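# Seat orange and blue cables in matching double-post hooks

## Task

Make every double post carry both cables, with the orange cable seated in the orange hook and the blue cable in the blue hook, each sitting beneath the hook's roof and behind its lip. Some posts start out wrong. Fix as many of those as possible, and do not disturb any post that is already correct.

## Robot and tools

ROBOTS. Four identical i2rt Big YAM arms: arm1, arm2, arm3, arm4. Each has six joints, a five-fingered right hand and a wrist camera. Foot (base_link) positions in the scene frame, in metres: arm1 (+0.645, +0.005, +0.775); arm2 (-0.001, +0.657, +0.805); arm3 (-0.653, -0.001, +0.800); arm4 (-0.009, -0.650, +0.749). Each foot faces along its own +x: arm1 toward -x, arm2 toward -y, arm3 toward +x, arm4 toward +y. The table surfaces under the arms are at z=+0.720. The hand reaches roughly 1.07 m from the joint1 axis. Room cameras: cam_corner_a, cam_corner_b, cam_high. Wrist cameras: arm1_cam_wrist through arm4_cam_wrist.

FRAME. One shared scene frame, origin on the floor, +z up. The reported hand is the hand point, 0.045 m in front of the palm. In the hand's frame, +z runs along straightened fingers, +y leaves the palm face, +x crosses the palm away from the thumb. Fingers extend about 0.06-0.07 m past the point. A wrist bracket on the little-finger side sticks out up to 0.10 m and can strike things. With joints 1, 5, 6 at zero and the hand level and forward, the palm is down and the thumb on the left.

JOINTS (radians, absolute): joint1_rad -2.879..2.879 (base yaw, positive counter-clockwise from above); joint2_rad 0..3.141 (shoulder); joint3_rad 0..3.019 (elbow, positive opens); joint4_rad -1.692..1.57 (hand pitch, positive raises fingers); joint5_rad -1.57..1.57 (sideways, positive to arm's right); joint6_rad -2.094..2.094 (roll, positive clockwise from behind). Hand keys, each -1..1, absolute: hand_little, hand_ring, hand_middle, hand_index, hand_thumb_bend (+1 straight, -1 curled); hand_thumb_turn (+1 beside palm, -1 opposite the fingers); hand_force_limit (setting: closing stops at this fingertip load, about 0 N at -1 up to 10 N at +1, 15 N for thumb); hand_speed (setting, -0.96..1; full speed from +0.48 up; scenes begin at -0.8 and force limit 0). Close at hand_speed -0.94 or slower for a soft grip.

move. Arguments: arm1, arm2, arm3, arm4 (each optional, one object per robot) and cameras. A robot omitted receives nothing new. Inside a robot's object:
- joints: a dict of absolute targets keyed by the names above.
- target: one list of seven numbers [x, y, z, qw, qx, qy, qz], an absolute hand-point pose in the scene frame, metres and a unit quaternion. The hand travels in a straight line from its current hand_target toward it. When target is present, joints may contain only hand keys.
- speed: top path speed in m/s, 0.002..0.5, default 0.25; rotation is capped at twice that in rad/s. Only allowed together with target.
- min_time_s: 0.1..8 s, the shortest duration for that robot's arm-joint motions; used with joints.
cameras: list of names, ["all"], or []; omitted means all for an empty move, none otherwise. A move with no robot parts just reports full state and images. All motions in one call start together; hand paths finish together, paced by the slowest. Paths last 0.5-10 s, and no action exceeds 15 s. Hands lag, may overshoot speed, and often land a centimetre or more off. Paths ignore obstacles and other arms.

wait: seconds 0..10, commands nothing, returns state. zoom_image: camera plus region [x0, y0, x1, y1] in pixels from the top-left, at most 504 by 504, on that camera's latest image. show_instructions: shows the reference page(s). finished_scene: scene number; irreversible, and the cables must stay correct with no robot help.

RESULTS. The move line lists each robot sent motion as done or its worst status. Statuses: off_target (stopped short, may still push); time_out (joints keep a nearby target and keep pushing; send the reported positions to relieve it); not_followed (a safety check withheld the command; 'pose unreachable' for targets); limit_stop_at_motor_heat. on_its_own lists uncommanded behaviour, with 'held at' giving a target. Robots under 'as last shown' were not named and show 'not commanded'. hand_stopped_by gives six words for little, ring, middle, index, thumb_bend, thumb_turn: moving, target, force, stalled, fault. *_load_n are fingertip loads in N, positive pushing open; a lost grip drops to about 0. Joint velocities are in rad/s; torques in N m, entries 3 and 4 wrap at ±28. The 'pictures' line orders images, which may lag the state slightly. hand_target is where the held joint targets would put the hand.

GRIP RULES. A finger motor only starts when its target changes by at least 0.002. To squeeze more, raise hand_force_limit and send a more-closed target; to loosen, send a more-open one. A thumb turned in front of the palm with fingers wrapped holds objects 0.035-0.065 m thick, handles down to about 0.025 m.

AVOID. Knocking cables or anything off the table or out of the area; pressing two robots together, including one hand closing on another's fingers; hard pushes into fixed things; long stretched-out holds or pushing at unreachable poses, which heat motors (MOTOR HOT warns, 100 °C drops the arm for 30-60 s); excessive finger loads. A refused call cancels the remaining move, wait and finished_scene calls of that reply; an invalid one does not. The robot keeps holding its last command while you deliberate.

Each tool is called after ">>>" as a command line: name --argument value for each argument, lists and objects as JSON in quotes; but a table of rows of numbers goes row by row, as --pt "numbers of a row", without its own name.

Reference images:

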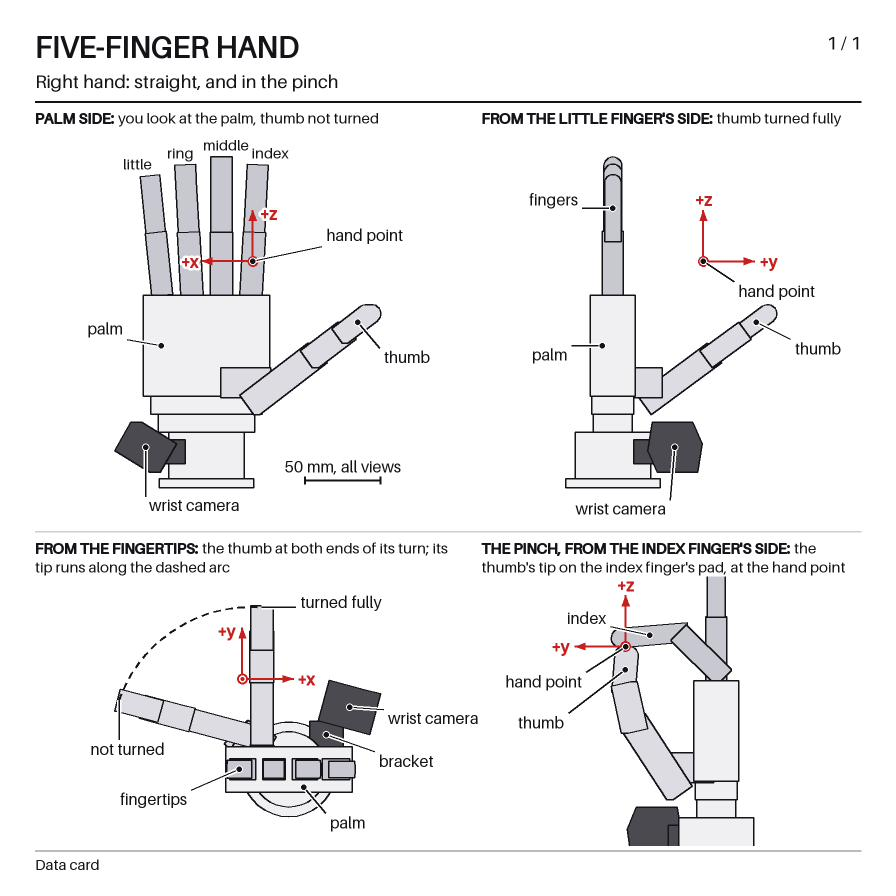

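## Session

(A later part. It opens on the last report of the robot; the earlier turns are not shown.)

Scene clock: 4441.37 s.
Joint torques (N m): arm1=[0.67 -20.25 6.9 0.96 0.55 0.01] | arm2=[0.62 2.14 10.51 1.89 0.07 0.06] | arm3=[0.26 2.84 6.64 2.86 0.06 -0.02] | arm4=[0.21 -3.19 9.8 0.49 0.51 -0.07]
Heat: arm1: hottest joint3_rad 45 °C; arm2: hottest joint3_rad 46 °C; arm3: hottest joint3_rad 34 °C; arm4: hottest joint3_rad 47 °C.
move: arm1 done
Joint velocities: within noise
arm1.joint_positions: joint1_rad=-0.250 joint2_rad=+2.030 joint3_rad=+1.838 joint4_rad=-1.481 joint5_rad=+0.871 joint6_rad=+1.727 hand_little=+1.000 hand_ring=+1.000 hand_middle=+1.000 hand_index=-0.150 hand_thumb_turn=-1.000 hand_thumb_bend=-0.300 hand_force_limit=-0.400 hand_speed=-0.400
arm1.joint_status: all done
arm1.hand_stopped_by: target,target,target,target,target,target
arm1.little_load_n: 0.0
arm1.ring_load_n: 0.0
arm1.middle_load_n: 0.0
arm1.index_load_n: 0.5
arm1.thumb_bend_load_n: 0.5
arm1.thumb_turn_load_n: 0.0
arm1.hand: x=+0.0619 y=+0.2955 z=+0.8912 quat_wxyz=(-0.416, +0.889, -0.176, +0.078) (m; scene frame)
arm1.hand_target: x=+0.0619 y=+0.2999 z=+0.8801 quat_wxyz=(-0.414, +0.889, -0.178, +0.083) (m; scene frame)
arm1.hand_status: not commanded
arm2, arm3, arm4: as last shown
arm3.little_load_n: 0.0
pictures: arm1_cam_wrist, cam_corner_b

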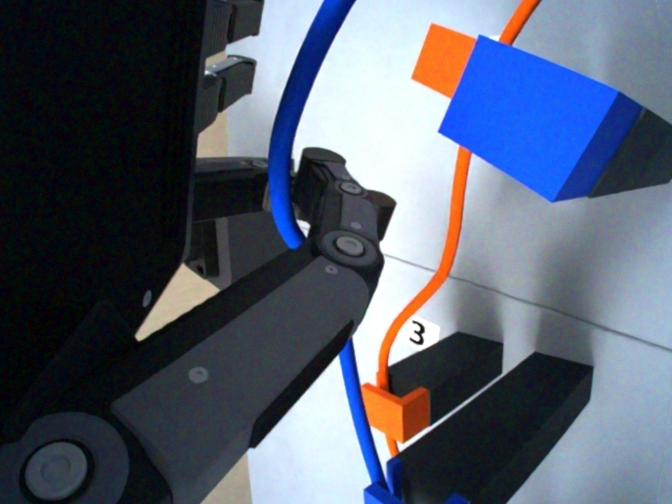

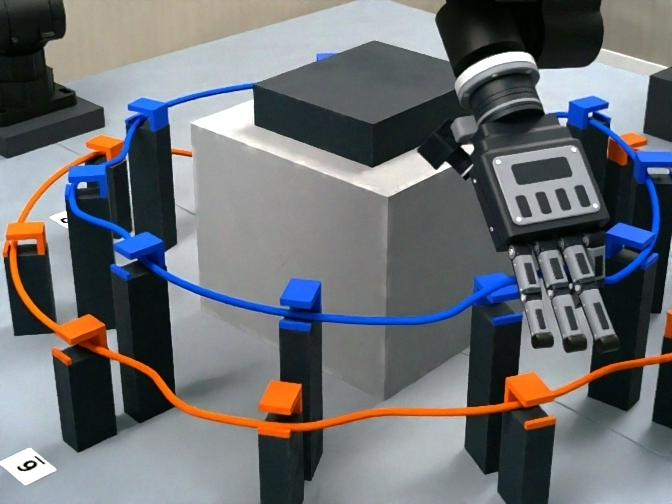

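>>> move --arm1 '{"joints": {"hand_speed": 0.0, "hand_thumb_bend": 1.0, "hand_index": 0.6}}' --cameras '["arm1_cam_wrist"]'

>>> move --arm1 '{"target": [0.0600, 0.3000, 1.0100, -0.4144, 0.8887, -0.1776, 0.0828], "speed": 0.3}' --cameras '["cam_corner_b", "arm1_cam_wrist"]'

>>> zoom_image --camera "cam_corner_b" --region '[450, 220, 630, 360]'

Scene clock: 4546.87 s.
Joint torques (N m): arm1=[0.67 -20.19 6.91 0.96 0.56 0.02] | arm2=[0.5 2.73 10.52 1.84 0.07 0.08] | arm3=[0.38 3.19 6.71 2.89 0.01 -0.01] | arm4=[0.32 -3.31 9.83 0.51 0.53 -0.07]
Heat: arm1: hottest joint2_rad 43 °C; arm2: hottest joint3_rad 46 °C; arm3: hottest joint3_rad 34 °C; arm4: hottest joint3_rad 47 °C.
move: arm1 done
Joint velocities: within noise
arm1.joint_positions: joint1_rad=-0.250 joint2_rad=+2.030 joint3_rad=+1.838 joint4_rad=-1.481 joint5_rad=+0.871 joint6_rad=+1.727 hand_little=+1.000 hand_ring=+1.000 hand_middle=+1.000 hand_index=+0.600 hand_thumb_turn=-1.000 hand_thumb_bend=+1.000 hand_force_limit=-0.400 hand_speed=+0.000
arm1.joint_status: all done
arm1.hand_stopped_by: target,target,target,target,target,target
arm1.little_load_n: 0.0
arm1.ring_load_n: 0.0
arm1.middle_load_n: 0.0
arm1.index_load_n: 0.0
arm1.thumb_bend_load_n: 0.0
arm1.thumb_turn_load_n: 0.0
arm1.hand: x=+0.0619 y=+0.2955 z=+0.8912 quat_wxyz=(-0.416, +0.889, -0.176, +0.078) (m; scene frame)
arm1.hand_target: x=+0.0619 y=+0.2999 z=+0.8801 quat_wxyz=(-0.414, +0.889, -0.178, +0.083) (m; scene frame)
arm1.hand_status: not commanded
arm2, arm3, arm4: as last shown
arm4.little_load_n: -0.5
arm4.thumb_turn_load_n: -0.5
pictures: arm1_cam_wrist

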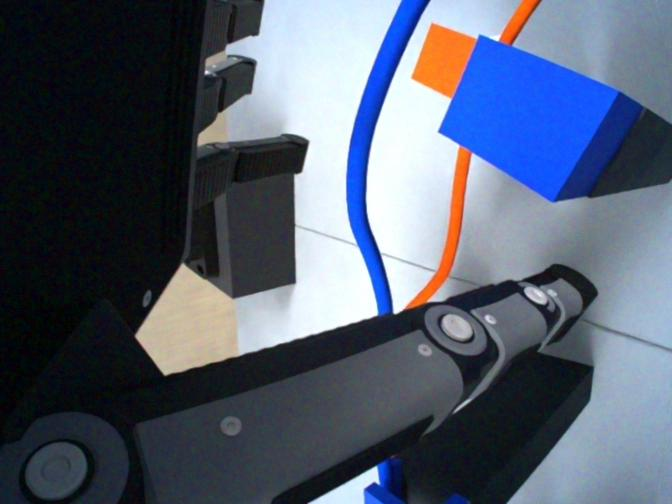

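Scene clock: 4548.23 s.
Joint torques (N m): arm1=[0.62 -20.72 9.51 0.35 0.57 -0.11] | arm2=[0.26 2.08 10.54 1.87 0.08 0.06] | arm3=[0.56 3.25 6.53 2.91 0.02 0.03] | arm4=[0.32 -3.25 9.84 0.49 0.53 -0.06]
Heat: arm1: hottest joint2_rad 43 °C; arm2: hottest joint3_rad 46 °C; arm3: hottest joint3_rad 34 °C; arm4: hottest joint3_rad 47 °C.
move: arm1 off_target
Joint velocities: within noise
arm1.joint_positions: joint1_rad=-0.250 joint2_rad=+1.964 joint3_rad=+2.034 joint4_rad=-1.687 joint5_rad=+0.871 joint6_rad=+1.684 hand_little=+1.000 hand_ring=+1.000 hand_middle=+1.000 hand_index=+0.600 hand_thumb_turn=-1.000 hand_thumb_bend=+1.000 hand_force_limit=-0.400 hand_speed=+0.000
arm1.joint_status: not commanded
arm1.hand_stopped_by: target,target,target,target,target,target
arm1.little_load_n: 0.0
arm1.ring_load_n: 0.0
arm1.middle_load_n: 0.0
arm1.index_load_n: 0.0
arm1.thumb_bend_load_n: 0.0
arm1.thumb_turn_load_n: 0.0
arm1.hand: x=+0.0641 y=+0.2941 z=+1.0055 quat_wxyz=(-0.416, +0.891, -0.168, +0.062) (m; scene frame)
arm1.hand_target: x=+0.0605 y=+0.3001 z=+1.0096 quat_wxyz=(-0.416, +0.891, -0.170, +0.061) (m; scene frame)
arm1.hand_status: off_target (0.008 m and 2.7 deg from the pose sent, 0.119 m and 0.6 deg at the start; a joint's target at an end of its range on 28 of 41 steps)
arm2, arm3, arm4: as last shown
arm4.little_load_n: 0.0
arm4.thumb_turn_load_n: 0.0
pictures: arm1_cam_wrist, cam_corner_b

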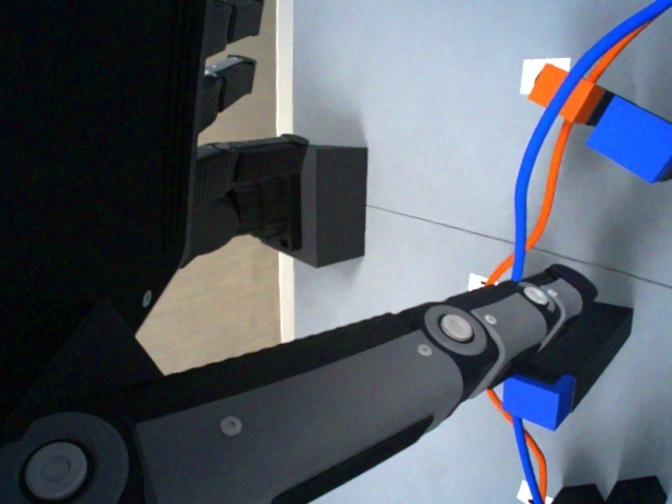

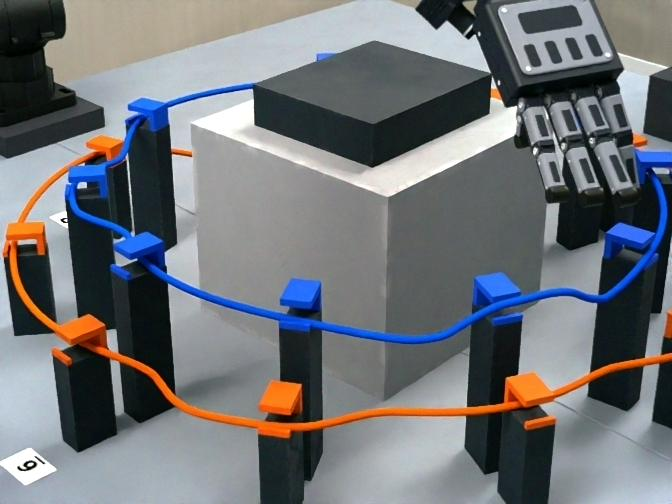

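Scaled by 2.800.

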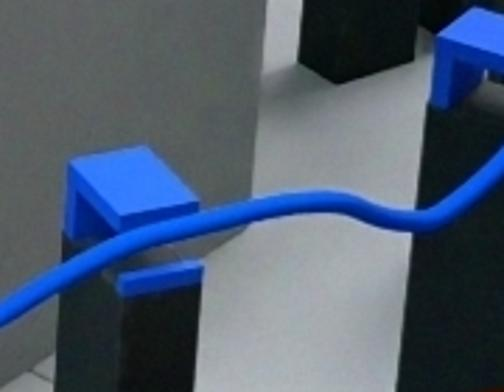

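>>> move --arm1 '{"target": [0.1034, 0.2830, 1.0050, 0.0, 0.832, 0.555, 0.0], "speed": 0.5, "joints": {"hand_speed": 0.3, "hand_index": -1.0, "hand_ring": -1.0, "hand_little": -1.0, "hand_middle": 1.0, "hand_force_limit": 0.0}}' --cameras '["cam_corner_b", "arm1_cam_wrist"]'

>>> zoom_image --camera "cam_corner_b" --region '[450, 180, 650, 360]'

Scene clock: 4563.53 s.
Joint torques (N m): arm1=[0.67 -21.89 10.21 0.57 -0.1 -0.11] | arm2=[0.56 1.79 10.43 1.83 0.07 0.06] | arm3=[0.73 2.9 6.43 2.74 0.02 -0.01] | arm4=[0.26 -3.31 9.85 0.57 0.54 -0.06]
Heat: arm1: hottest joint3_rad 43 °C; arm2: hottest joint3_rad 46 °C; arm3: hottest joint3_rad 34 °C; arm4: hottest joint3_rad 47 °C.
move: arm1 off_target
Joint velocities: within noise
arm1.joint_positions: joint1_rad=-0.471 joint2_rad=+2.080 joint3_rad=+2.277 joint4_rad=-1.688 joint5_rad=-0.002 joint6_rad=-0.104 hand_little=-1.000 hand_ring=-1.000 hand_middle=+1.000 hand_index=-1.000 hand_thumb_turn=-1.000 hand_thumb_bend=+1.000 hand_force_limit=+0.000 hand_speed=+0.300
arm1.joint_status: all done
arm1.hand_stopped_by: target,target,target,target,target,target
arm1.little_load_n: 0.0
arm1.ring_load_n: 0.0
arm1.middle_load_n: 0.0
arm1.index_load_n: 0.0
arm1.thumb_bend_load_n: 0.0
arm1.thumb_turn_load_n: 0.0
arm1.hand: x=+0.1081 y=+0.2757 z=+0.9990 quat_wxyz=(-0.030, +0.834, +0.551, -0.017) (m; scene frame)
arm1.hand_target: x=+0.1041 y=+0.2826 z=+1.0045 quat_wxyz=(-0.038, +0.832, +0.553, -0.022) (m; scene frame)
arm1.hand_status: off_target (0.011 m and 4.0 deg from the pose sent, 0.041 m and 99.2 deg at the start; a joint's target at an end of its range on 34 of 86 steps)
arm2, arm3, arm4: as last shown
arm3.ring_load_n: -0.5
arm4.thumb_bend_load_n: -0.5
pictures: arm1_cam_wrist, cam_corner_b

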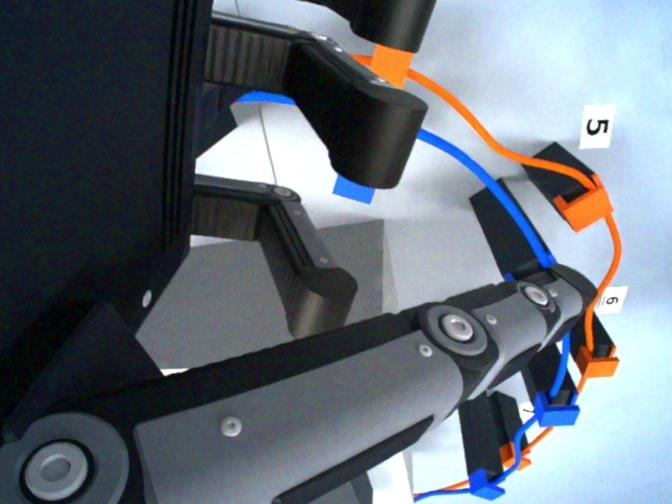

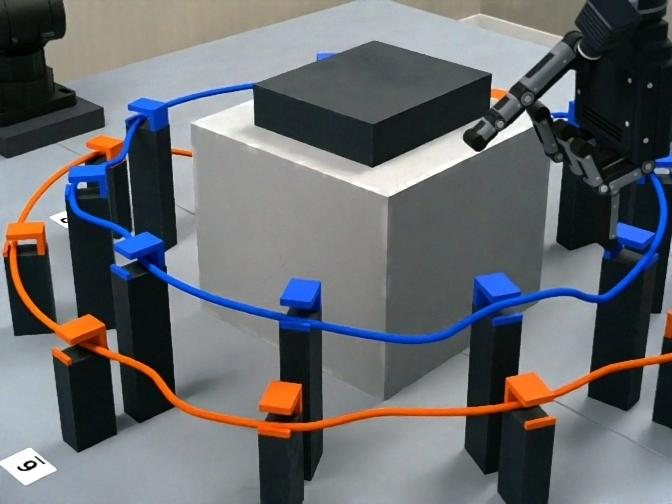

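Scaled by 2.520.

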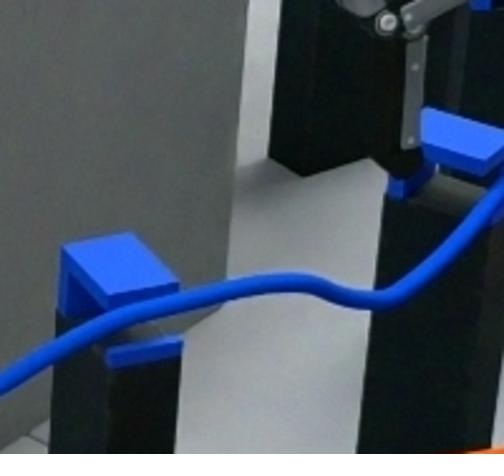

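>>> move --cameras '["cam_high", "arm2_cam_wrist", "arm1_cam_wrist"]'

>>> zoom_image --camera "cam_high" --region '[290, 130, 410, 230]'

>>> zoom_image --camera "arm2_cam_wrist" --region '[380, 330, 620, 504]'

>>> zoom_image --camera "arm1_cam_wrist" --region '[190, 0, 560, 260]'

Scene clock: 4579.70 s.
Joint torques (N m): arm1=[0.62 -21.77 10.22 0.54 -0.1 -0.1] | arm2=[0.44 2.14 10.36 1.84 0.06 0.09] | arm3=[0.56 3.25 6.6 2.85 0.01 -0.01] | arm4=[0.15 -3.37 9.81 0.51 0.53 -0.06]
Heat: arm1: hottest joint3_rad 44 °C; arm2: hottest joint3_rad 46 °C; arm3: hottest joint3_rad 34 °C; arm4: hottest joint3_rad 47 °C.
Joint velocities: within noise
arm1.joint_positions: joint1_rad=-0.471 joint2_rad=+2.080 joint3_rad=+2.277 joint4_rad=-1.688 joint5_rad=-0.002 joint6_rad=-0.105 hand_little=-1.000 hand_ring=-1.000 hand_middle=+1.000 hand_index=-1.000 hand_thumb_turn=-1.000 hand_thumb_bend=+1.000 hand_force_limit=+0.000 hand_speed=+0.300
arm1.joint_status: all done
arm1.hand_stopped_by: target,target,target,target,target,target
arm1.little_load_n: 0.0
arm1.ring_load_n: 0.5
arm1.middle_load_n: 0.0
arm1.index_load_n: 0.0
arm1.thumb_bend_load_n: 0.0
arm1.thumb_turn_load_n: 0.0
arm1.hand: x=+0.1082 y=+0.2757 z=+0.9990 quat_wxyz=(-0.030, +0.834, +0.551, -0.017) (m; scene frame)
arm1.hand_target: x=+0.1041 y=+0.2826 z=+1.0045 quat_wxyz=(-0.038, +0.832, +0.553, -0.022) (m; scene frame)
arm1.hand_status: off_target (0.011 m and 4.0 deg from the pose sent, 0.041 m and 99.2 deg at the start; a joint's target at an end of its range on 34 of 86 steps)
arm2.joint_positions: joint1_rad=+0.990 joint2_rad=+0.695 joint3_rad=+1.429 joint4_rad=-1.193 joint5_rad=-0.003 joint6_rad=-1.307 hand_little=+1.000 hand_ring=+1.000 hand_middle=+1.000 hand_index=+1.000 hand_thumb_turn=+1.000 hand_thumb_bend=+1.000 hand_force_limit=+0.000 hand_speed=-0.400
arm2.joint_status: not commanded
arm2.hand_stopped_by: target,target,target,target,target,target
arm2.little_load_n: 0.0
arm2.ring_load_n: 0.0
arm2.middle_load_n: 0.0
arm2.index_load_n: 0.0
arm2.thumb_bend_load_n: -0.5
arm2.thumb_turn_load_n: 0.0
arm2.hand: x=+0.2054 y=+0.4670 z=+1.3281 quat_wxyz=(+0.076, +0.777, -0.339, +0.525) (m; scene frame)
arm2.hand_target: x=+0.2058 y=+0.4697 z=+1.3357 quat_wxyz=(+0.073, +0.775, -0.338, +0.529) (m; scene frame)
arm2.hand_status: not commanded
arm3.joint_positions: joint1_rad=-0.045 joint2_rad=+0.578 joint3_rad=+1.347 joint4_rad=-1.048 joint5_rad=-0.002 joint6_rad=-1.274 hand_little=+1.000 hand_ring=+1.000 hand_middle=+1.000 hand_index=+1.000 hand_thumb_turn=+1.000 hand_thumb_bend=+1.000 hand_force_limit=+0.000 hand_speed=-0.500
arm3.joint_status: not commanded
arm3.hand_stopped_by: target,target,target,target,target,target
arm3.little_load_n: 0.0
arm3.ring_load_n: 0.0
arm3.middle_load_n: 0.0
arm3.index_load_n: 0.0
arm3.thumb_bend_load_n: 0.0
arm3.thumb_turn_load_n: 0.0
arm3.hand: x=-0.3978 y=-0.0633 z=+1.3428 quat_wxyz=(-0.079, +0.785, -0.135, +0.600) (m; scene frame)
arm3.hand_target: x=-0.3954 y=-0.0671 z=+1.3445 quat_wxyz=(-0.078, +0.779, -0.145, +0.605) (m; scene frame)
arm3.hand_status: not commanded
arm4.joint_positions: joint1_rad=-0.272 joint2_rad=+1.244 joint3_rad=+1.733 joint4_rad=-1.678 joint5_rad=+0.735 joint6_rad=+2.001 hand_little=+1.000 hand_ring=+1.000 hand_middle=+1.000 hand_index=+1.000 hand_thumb_turn=+1.000 hand_thumb_bend=+1.000 hand_force_limit=+0.000 hand_speed=-0.400
arm4.joint_status: not commanded
arm4.hand_stopped_by: target,target,target,target,target,target
arm4.little_load_n: 0.0
arm4.ring_load_n: 0.0
arm4.middle_load_n: -0.5
arm4.index_load_n: 0.0
arm4.thumb_bend_load_n: 0.0
arm4.thumb_turn_load_n: 0.0
arm4.hand: x=+0.1920 y=-0.2424 z=+1.2300 quat_wxyz=(-0.385, +0.338, -0.854, +0.089) (m; scene frame)
arm4.hand_target: x=+0.1961 y=-0.2435 z=+1.2438 quat_wxyz=(-0.391, +0.335, -0.853, +0.085) (m; scene frame)
arm4.hand_status: not commanded
pictures: arm1_cam_wrist, arm2_cam_wrist, cam_high

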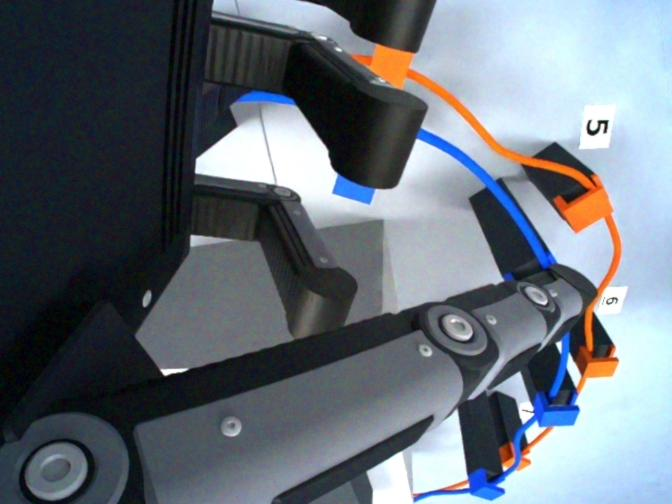

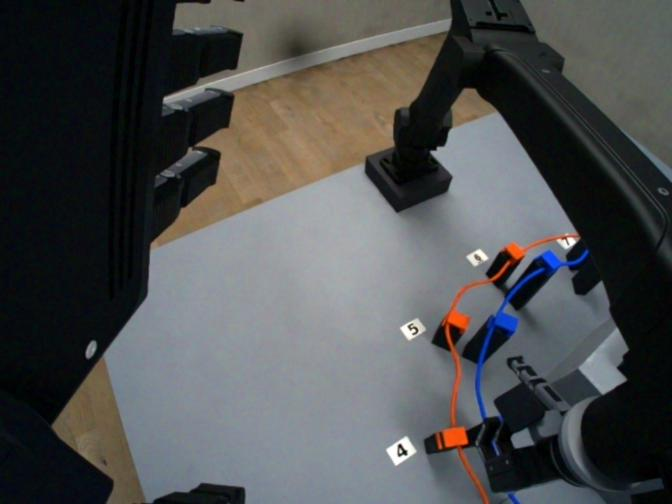

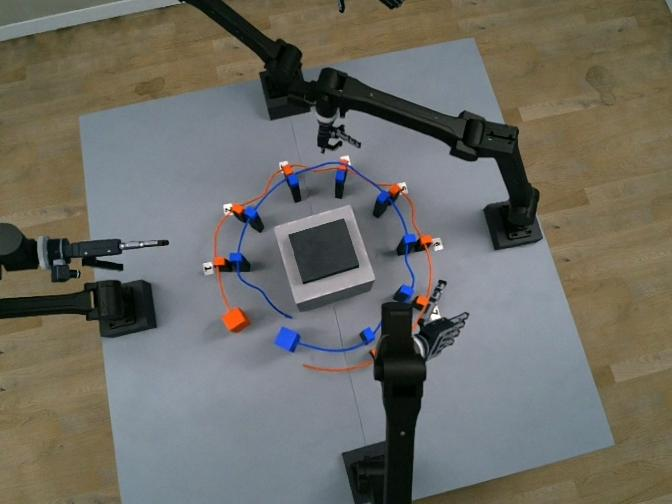

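Scaled by 4.200.

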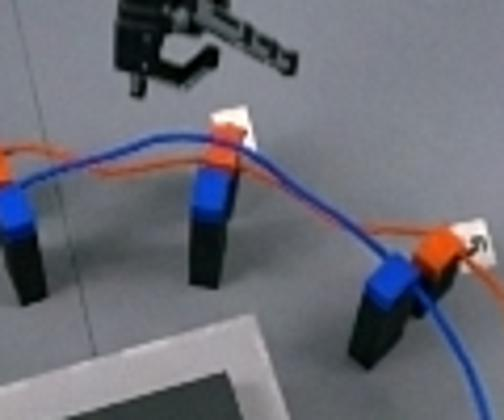

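Scaled by 2.100 from the camera's 672x504 image, which has a finer 960x720 frame.

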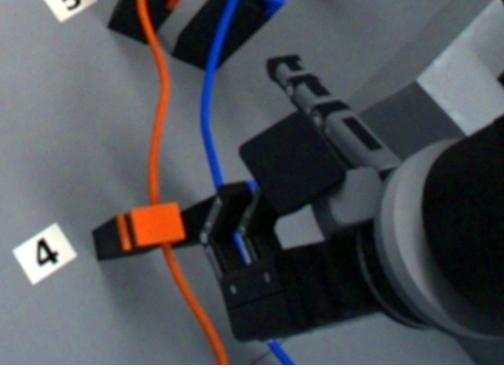

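Scaled by 1.362 from the camera's 672x504 image, which has a finer 960x720 frame.

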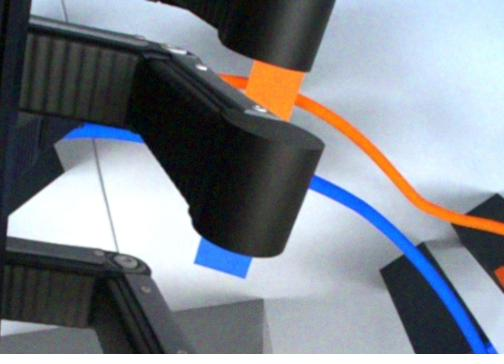

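>>> move --arm1 '{"target": [0.1065, 0.2930, 0.9850, 0.0, 0.752, 0.659, 0.0], "speed": 0.2}' --cameras '["cam_corner_b", "cam_high", "arm1_cam_wrist"]'

>>> zoom_image --camera "cam_high" --region '[290, 130, 370, 200]'

>>> zoom_image --camera "cam_corner_b" --region '[480, 160, 672, 352]'

Scene clock: 4644.63 s.
Joint torques (N m): arm1=[1.49 -21.71 10.25 0.57 0.02 -0.11] | arm2=[0.67 2.26 10.51 1.88 0.07 0.09] | arm3=[-0.15 2.96 6.57 2.88 0.01 -0.04] | arm4=[0.32 -3.31 9.83 0.53 0.54 -0.07]
Heat: arm1: hottest joint3_rad 47 °C; arm2: hottest joint3_rad 46 °C; arm3: hottest joint3_rad 34 °C; arm4: hottest joint3_rad 47 °C.
move: arm1 off_target
Joint velocities: within noise
arm1.joint_positions: joint1_rad=-0.471 joint2_rad=+2.114 joint3_rad=+2.289 joint4_rad=-1.688 joint5_rad=-0.001 joint6_rad=-0.358 hand_little=-1.000 hand_ring=-1.000 hand_middle=+1.000 hand_index=-1.000 hand_thumb_turn=-1.000 hand_thumb_bend=+1.000 hand_force_limit=+0.000 hand_speed=+0.300
arm1.joint_status: not commanded
arm1.hand_stopped_by: target,target,target,target,target,target
arm1.little_load_n: 0.0
arm1.ring_load_n: 0.0
arm1.middle_load_n: -0.5
arm1.index_load_n: 0.0
arm1.thumb_bend_load_n: 0.0
arm1.thumb_turn_load_n: 0.0
arm1.hand: x=+0.1151 y=+0.2909 z=+0.9832 quat_wxyz=(-0.022, +0.757, +0.653, -0.009) (m; scene frame)
arm1.hand_target: x=+0.1072 y=+0.2927 z=+0.9844 quat_wxyz=(-0.028, +0.752, +0.658, -0.011) (m; scene frame)
arm1.hand_status: off_target (0.009 m and 2.9 deg from the pose sent, 0.022 m and 16.0 deg at the start; a joint's target at an end of its range on 48 of 49 steps)
arm2, arm3, arm4: as last shown
arm2.thumb_bend_load_n: 0.0
arm4.middle_load_n: 0.0
arm4.thumb_bend_load_n: -0.5
pictures: arm1_cam_wrist, cam_corner_b, cam_high

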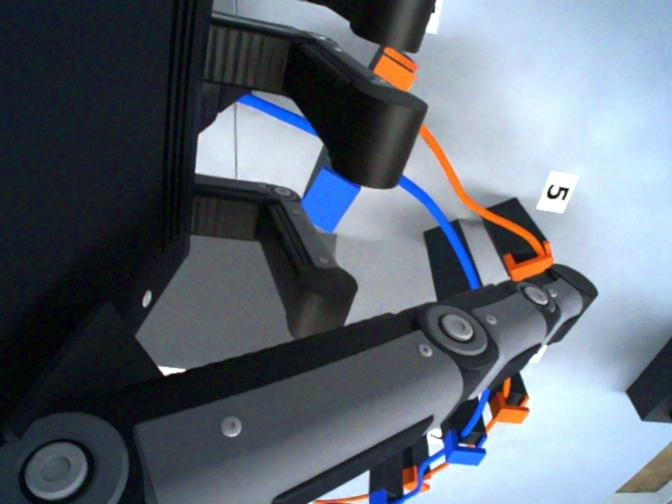

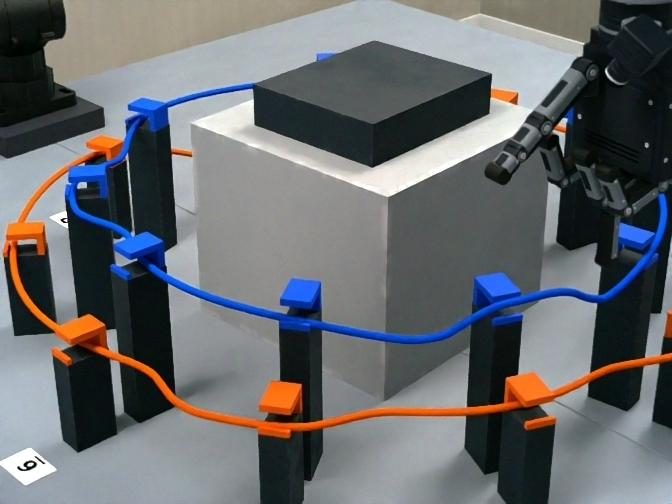

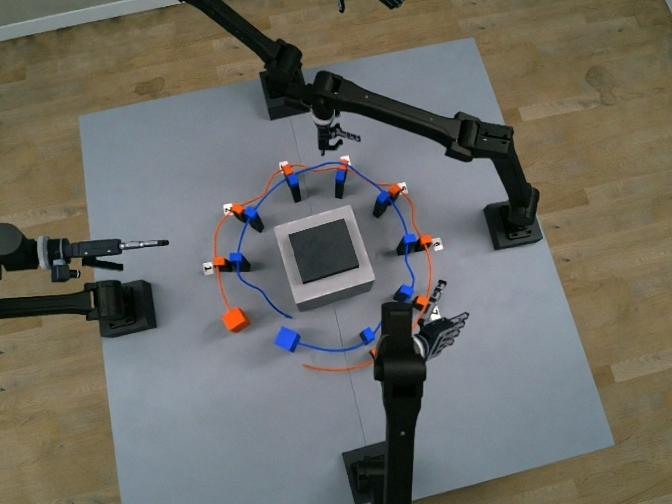

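Scaled by 6.300.

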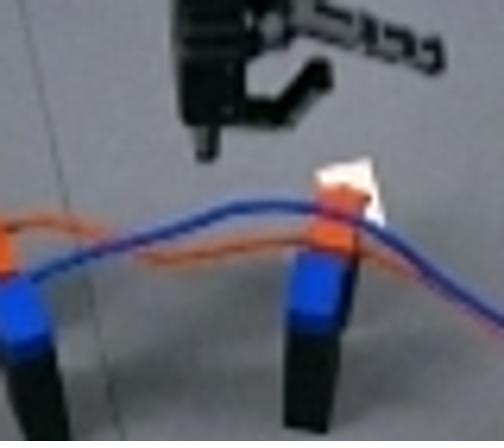

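Scaled by 2.625.

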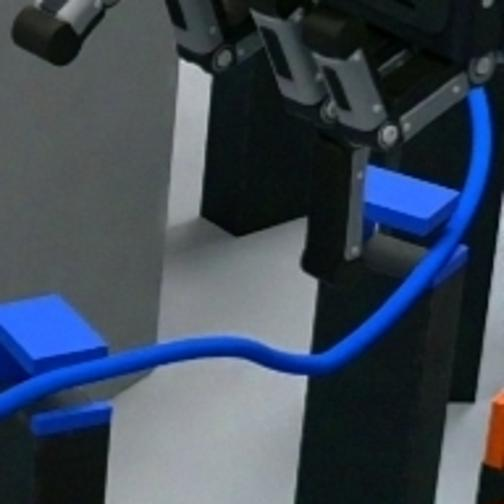

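>>> move --arm1 '{"target": [0.0867, 0.2480, 0.9550, 0.0, 0.752, 0.659, 0.0], "speed": 0.15, "joints": {"hand_middle": -1.0, "hand_little": 0.3}}' --cameras '["cam_corner_b", "cam_high", "arm1_cam_wrist"]'

>>> zoom_image --camera "cam_high" --region '[290, 130, 370, 200]'

>>> zoom_image --camera "cam_corner_b" --region '[450, 200, 610, 360]'

Scene clock: 4715.33 s.
Joint torques (N m): arm1=[0.73 -22.24 8.66 0.57 -0.02 0.11] | arm2=[0.5 2.14 10.47 1.83 0.07 0.05] | arm3=[0.03 3.14 6.63 2.86 0 -0.01] | arm4=[0.32 -3.31 9.84 0.47 0.52 -0.05]
Heat: arm1: hottest joint3_rad 52 °C; arm2: hottest joint3_rad 46 °C; arm3: hottest joint3_rad 34 °C; arm4: hottest joint3_rad 47 °C.
move: arm1 done
Joint velocities: within noise
arm1.joint_positions: joint1_rad=-0.388 joint2_rad=+2.151 joint3_rad=+2.289 joint4_rad=-1.688 joint5_rad=+0.002 joint6_rad=-0.306 hand_little=+0.300 hand_ring=-1.000 hand_middle=-1.000 hand_index=-1.000 hand_thumb_turn=-1.000 hand_thumb_bend=+1.000 hand_force_limit=+0.000 hand_speed=+0.300
arm1.joint_status: all done
arm1.hand_stopped_by: target,target,target,target,target,target
arm1.little_load_n: 0.0
arm1.ring_load_n: 0.0
arm1.middle_load_n: 0.0
arm1.index_load_n: 0.5
arm1.thumb_bend_load_n: 0.0
arm1.thumb_turn_load_n: 0.0
arm1.hand: x=+0.0893 y=+0.2446 z=+0.9613 quat_wxyz=(-0.005, +0.747, +0.664, -0.002) (m; scene frame)
arm1.hand_target: x=+0.0868 y=+0.2479 z=+0.9549 quat_wxyz=(+0.000, +0.752, +0.659, +0.000) (m; scene frame)
arm1.hand_status: done (0.008 m and 1.0 deg from the pose sent, 0.059 m and 2.9 deg at the start)
arm2, arm3, arm4: as last shown
arm4.thumb_bend_load_n: 0.0
pictures: arm1_cam_wrist, cam_corner_b, cam_high

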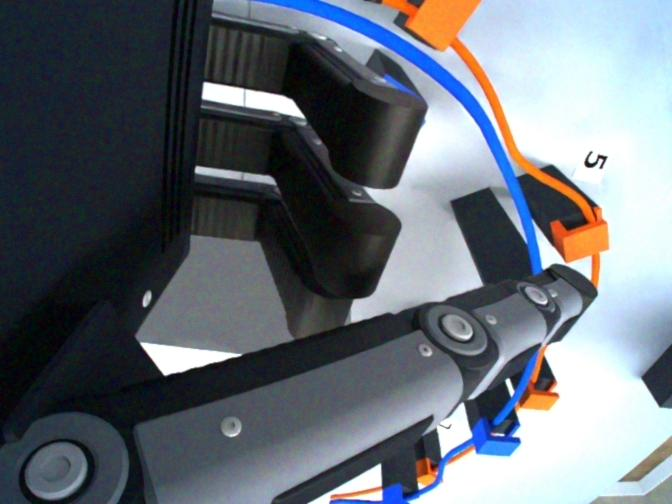

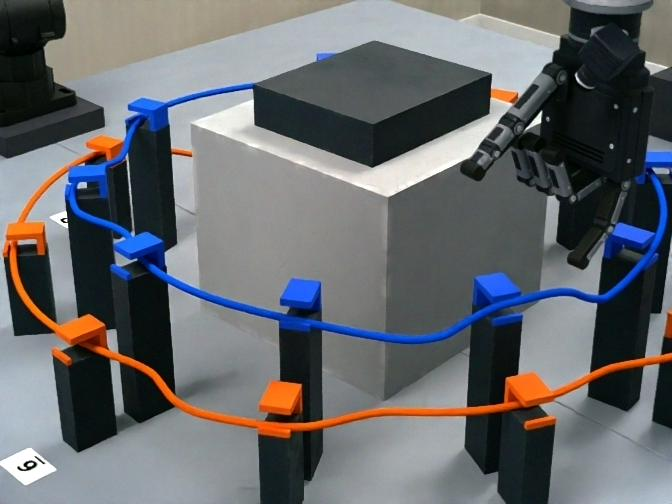

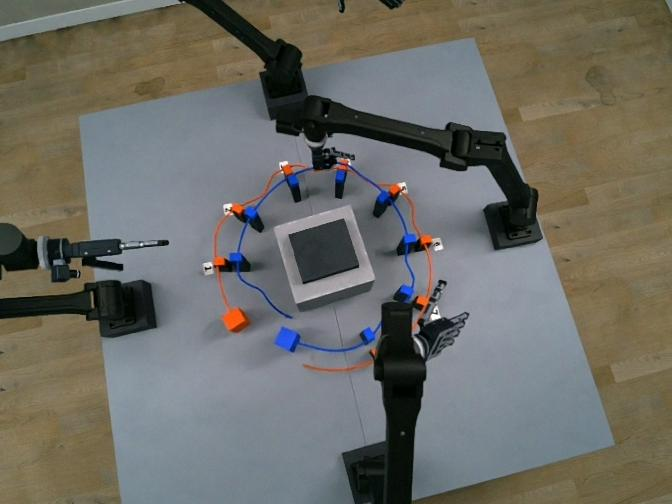

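Scaled by 6.300.

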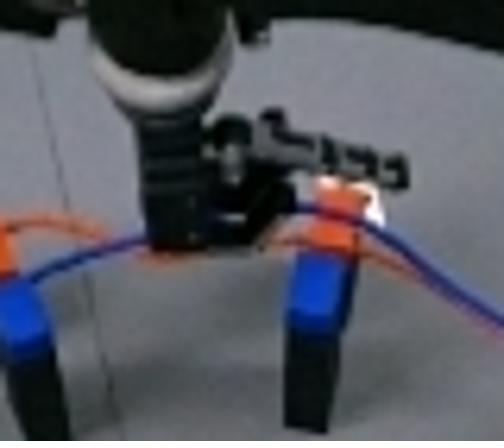

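Scaled by 3.150.

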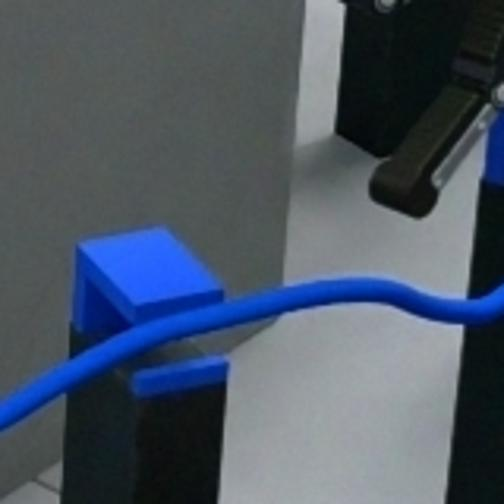

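>>> move --arm1 '{"target": [0.0868, 0.2479, 0.8660, 0.0, 0.752, 0.659, 0.0], "speed": 0.12}' --cameras '["cam_corner_b", "cam_high", "arm1_cam_wrist"]'

>>> zoom_image --camera "cam_high" --region '[290, 130, 370, 200]'

>>> zoom_image --camera "cam_corner_b" --region '[450, 220, 610, 380]'

Scene clock: 4736.93 s.
Joint torques (N m): arm1=[0.73 -22.42 6.95 1.17 -0.02 0.1] | arm2=[0.79 2.08 10.41 1.78 0.08 0.06] | arm3=[0.21 2.9 6.52 2.93 0.02 0.01] | arm4=[0.21 -3.43 9.84 0.55 0.52 -0.05]
Heat: arm1: hottest joint3_rad 51 °C; arm2: hottest joint3_rad 46 °C; arm3: hottest joint3_rad 34 °C; arm4: hottest joint3_rad 47 °C.
move: arm1 off_target
Joint velocities: within noise
arm1.joint_positions: joint1_rad=-0.388 joint2_rad=+2.151 joint3_rad=+2.073 joint4_rad=-1.470 joint5_rad=+0.002 joint6_rad=-0.306 hand_little=+0.300 hand_ring=-1.000 hand_middle=-1.000 hand_index=-1.000 hand_thumb_turn=-1.000 hand_thumb_bend=+1.000 hand_force_limit=+0.000 hand_speed=+0.300
arm1.joint_status: not commanded
arm1.hand_stopped_by: target,target,target,target,target,target
arm1.little_load_n: 0.0
arm1.ring_load_n: 0.0
arm1.middle_load_n: 0.0
arm1.index_load_n: 0.0
arm1.thumb_bend_load_n: 0.0
arm1.thumb_turn_load_n: 0.0
arm1.hand: x=+0.0873 y=+0.2453 z=+0.8788 quat_wxyz=(-0.005, +0.748, +0.664, -0.003) (m; scene frame)
arm1.hand_target: x=+0.0869 y=+0.2478 z=+0.8661 quat_wxyz=(+0.000, +0.752, +0.659, +0.000) (m; scene frame)
arm1.hand_status: off_target (0.013 m and 1.0 deg from the pose sent, 0.095 m and 1.0 deg at the start)
arm2, arm3, arm4: as last shown
pictures: arm1_cam_wrist, cam_corner_b, cam_high

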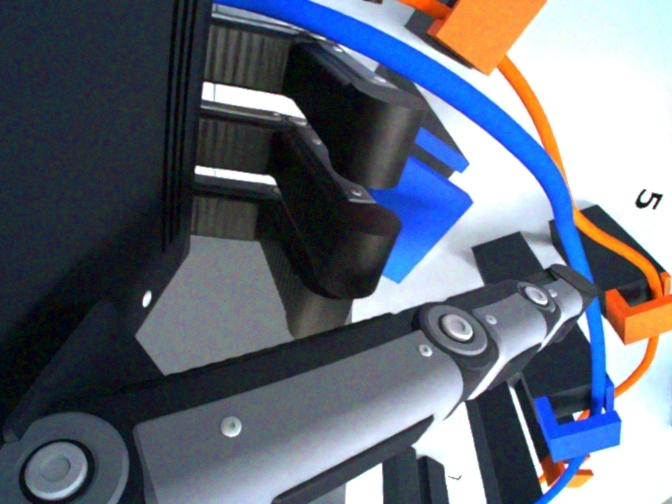

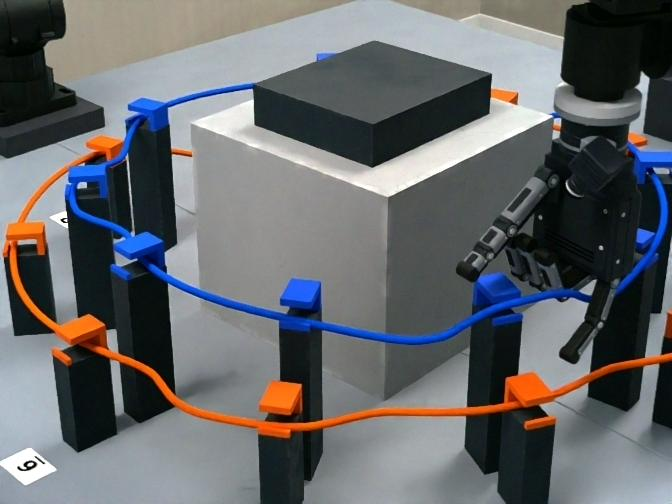

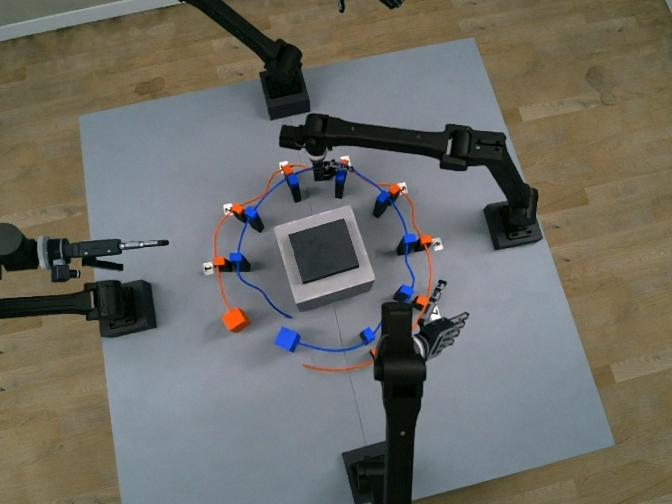

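Scaled by 6.300.

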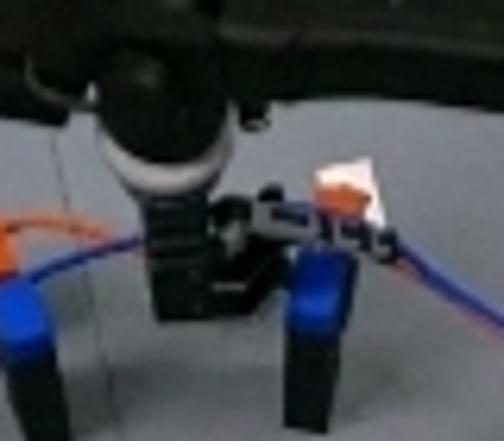

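Scaled by 3.150.

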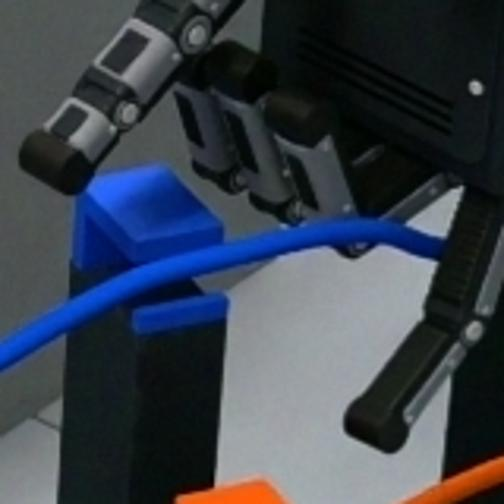

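>>> move --arm1 '{"target": [0.0900, 0.2590, 0.9600, 0.0, 0.752, 0.659, 0.0], "speed": 0.15}' --cameras '["cam_corner_b", "cam_high"]'

>>> zoom_image --camera "cam_corner_b" --region '[450, 200, 610, 360]'

>>> zoom_image --camera "cam_high" --region '[290, 130, 370, 200]'

Scene clock: 4773.60 s.
Joint torques (N m): arm1=[0.38 -22.42 10.19 0.42 -0.03 -0.08] | arm2=[0.44 1.9 10.41 1.77 0.05 0.08] | arm3=[0.32 3.19 6.68 2.82 0 -0.01] | arm4=[0.32 -3.25 9.87 0.57 0.53 -0.07]
Heat: arm1: hottest joint3_rad 47 °C; arm2: hottest joint3_rad 46 °C; arm3: hottest joint3_rad 34 °C; arm4: hottest joint3_rad 47 °C.
move: arm1 off_target
Joint velocities: within noise
arm1.joint_positions: joint1_rad=-0.399 joint2_rad=+2.151 joint3_rad=+2.276 joint4_rad=-1.688 joint5_rad=+0.002 joint6_rad=-0.306 hand_little=+0.300 hand_ring=-1.000 hand_middle=-1.000 hand_index=-1.000 hand_thumb_turn=-1.000 hand_thumb_bend=+1.000 hand_force_limit=+0.000 hand_speed=+0.300
arm1.joint_status: not commanded
arm1.hand_stopped_by: target,target,target,target,target,target
arm1.little_load_n: 0.0
arm1.ring_load_n: 0.0
arm1.middle_load_n: 0.0
arm1.index_load_n: 0.0
arm1.thumb_bend_load_n: 0.0
arm1.thumb_turn_load_n: 0.0
arm1.hand: x=+0.0947 y=+0.2497 z=+0.9573 quat_wxyz=(+0.001, +0.751, +0.660, +0.001) (m; scene frame)
arm1.hand_target: x=+0.0905 y=+0.2587 z=+0.9598 quat_wxyz=(-0.005, +0.752, +0.659, -0.002) (m; scene frame)
arm1.hand_status: off_target (0.011 m and 0.2 deg from the pose sent, 0.082 m and 1.0 deg at the start; a joint's target at an end of its range on 20 of 41 steps)
arm2, arm3, arm4: as last shown
arm2.middle_load_n: -0.5
arm3.middle_load_n: -0.5
pictures: cam_corner_b, cam_high

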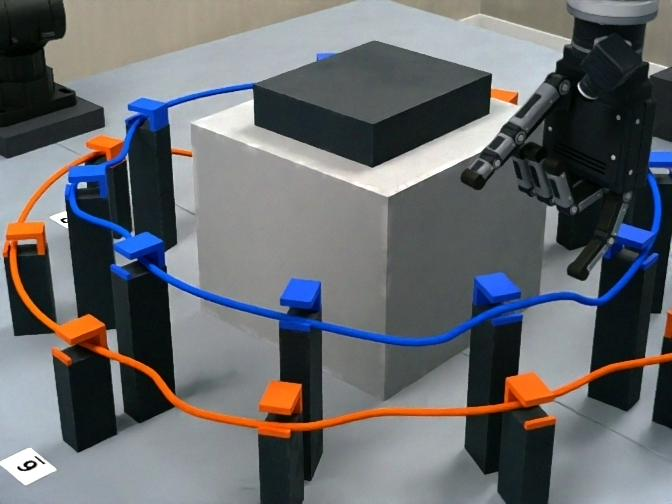

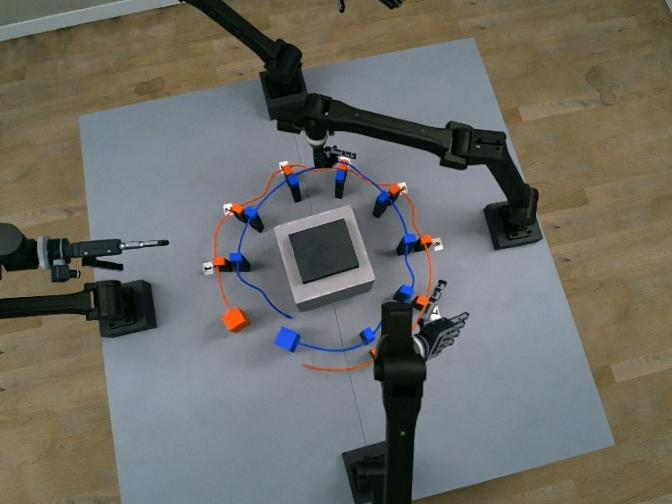

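Scaled by 3.150.

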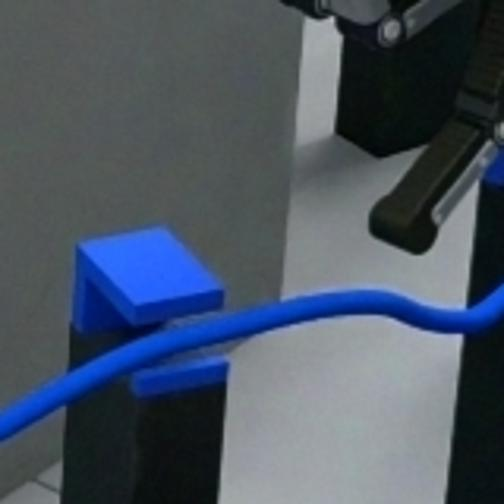

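Scaled by 6.300.

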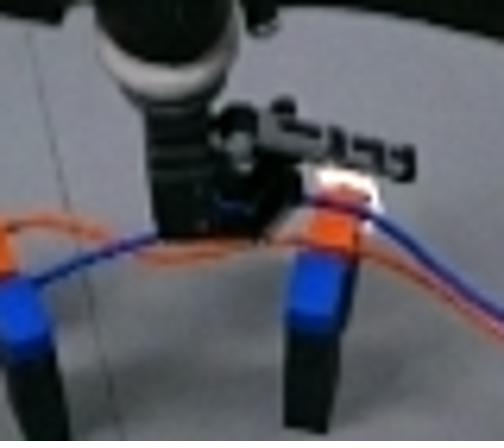

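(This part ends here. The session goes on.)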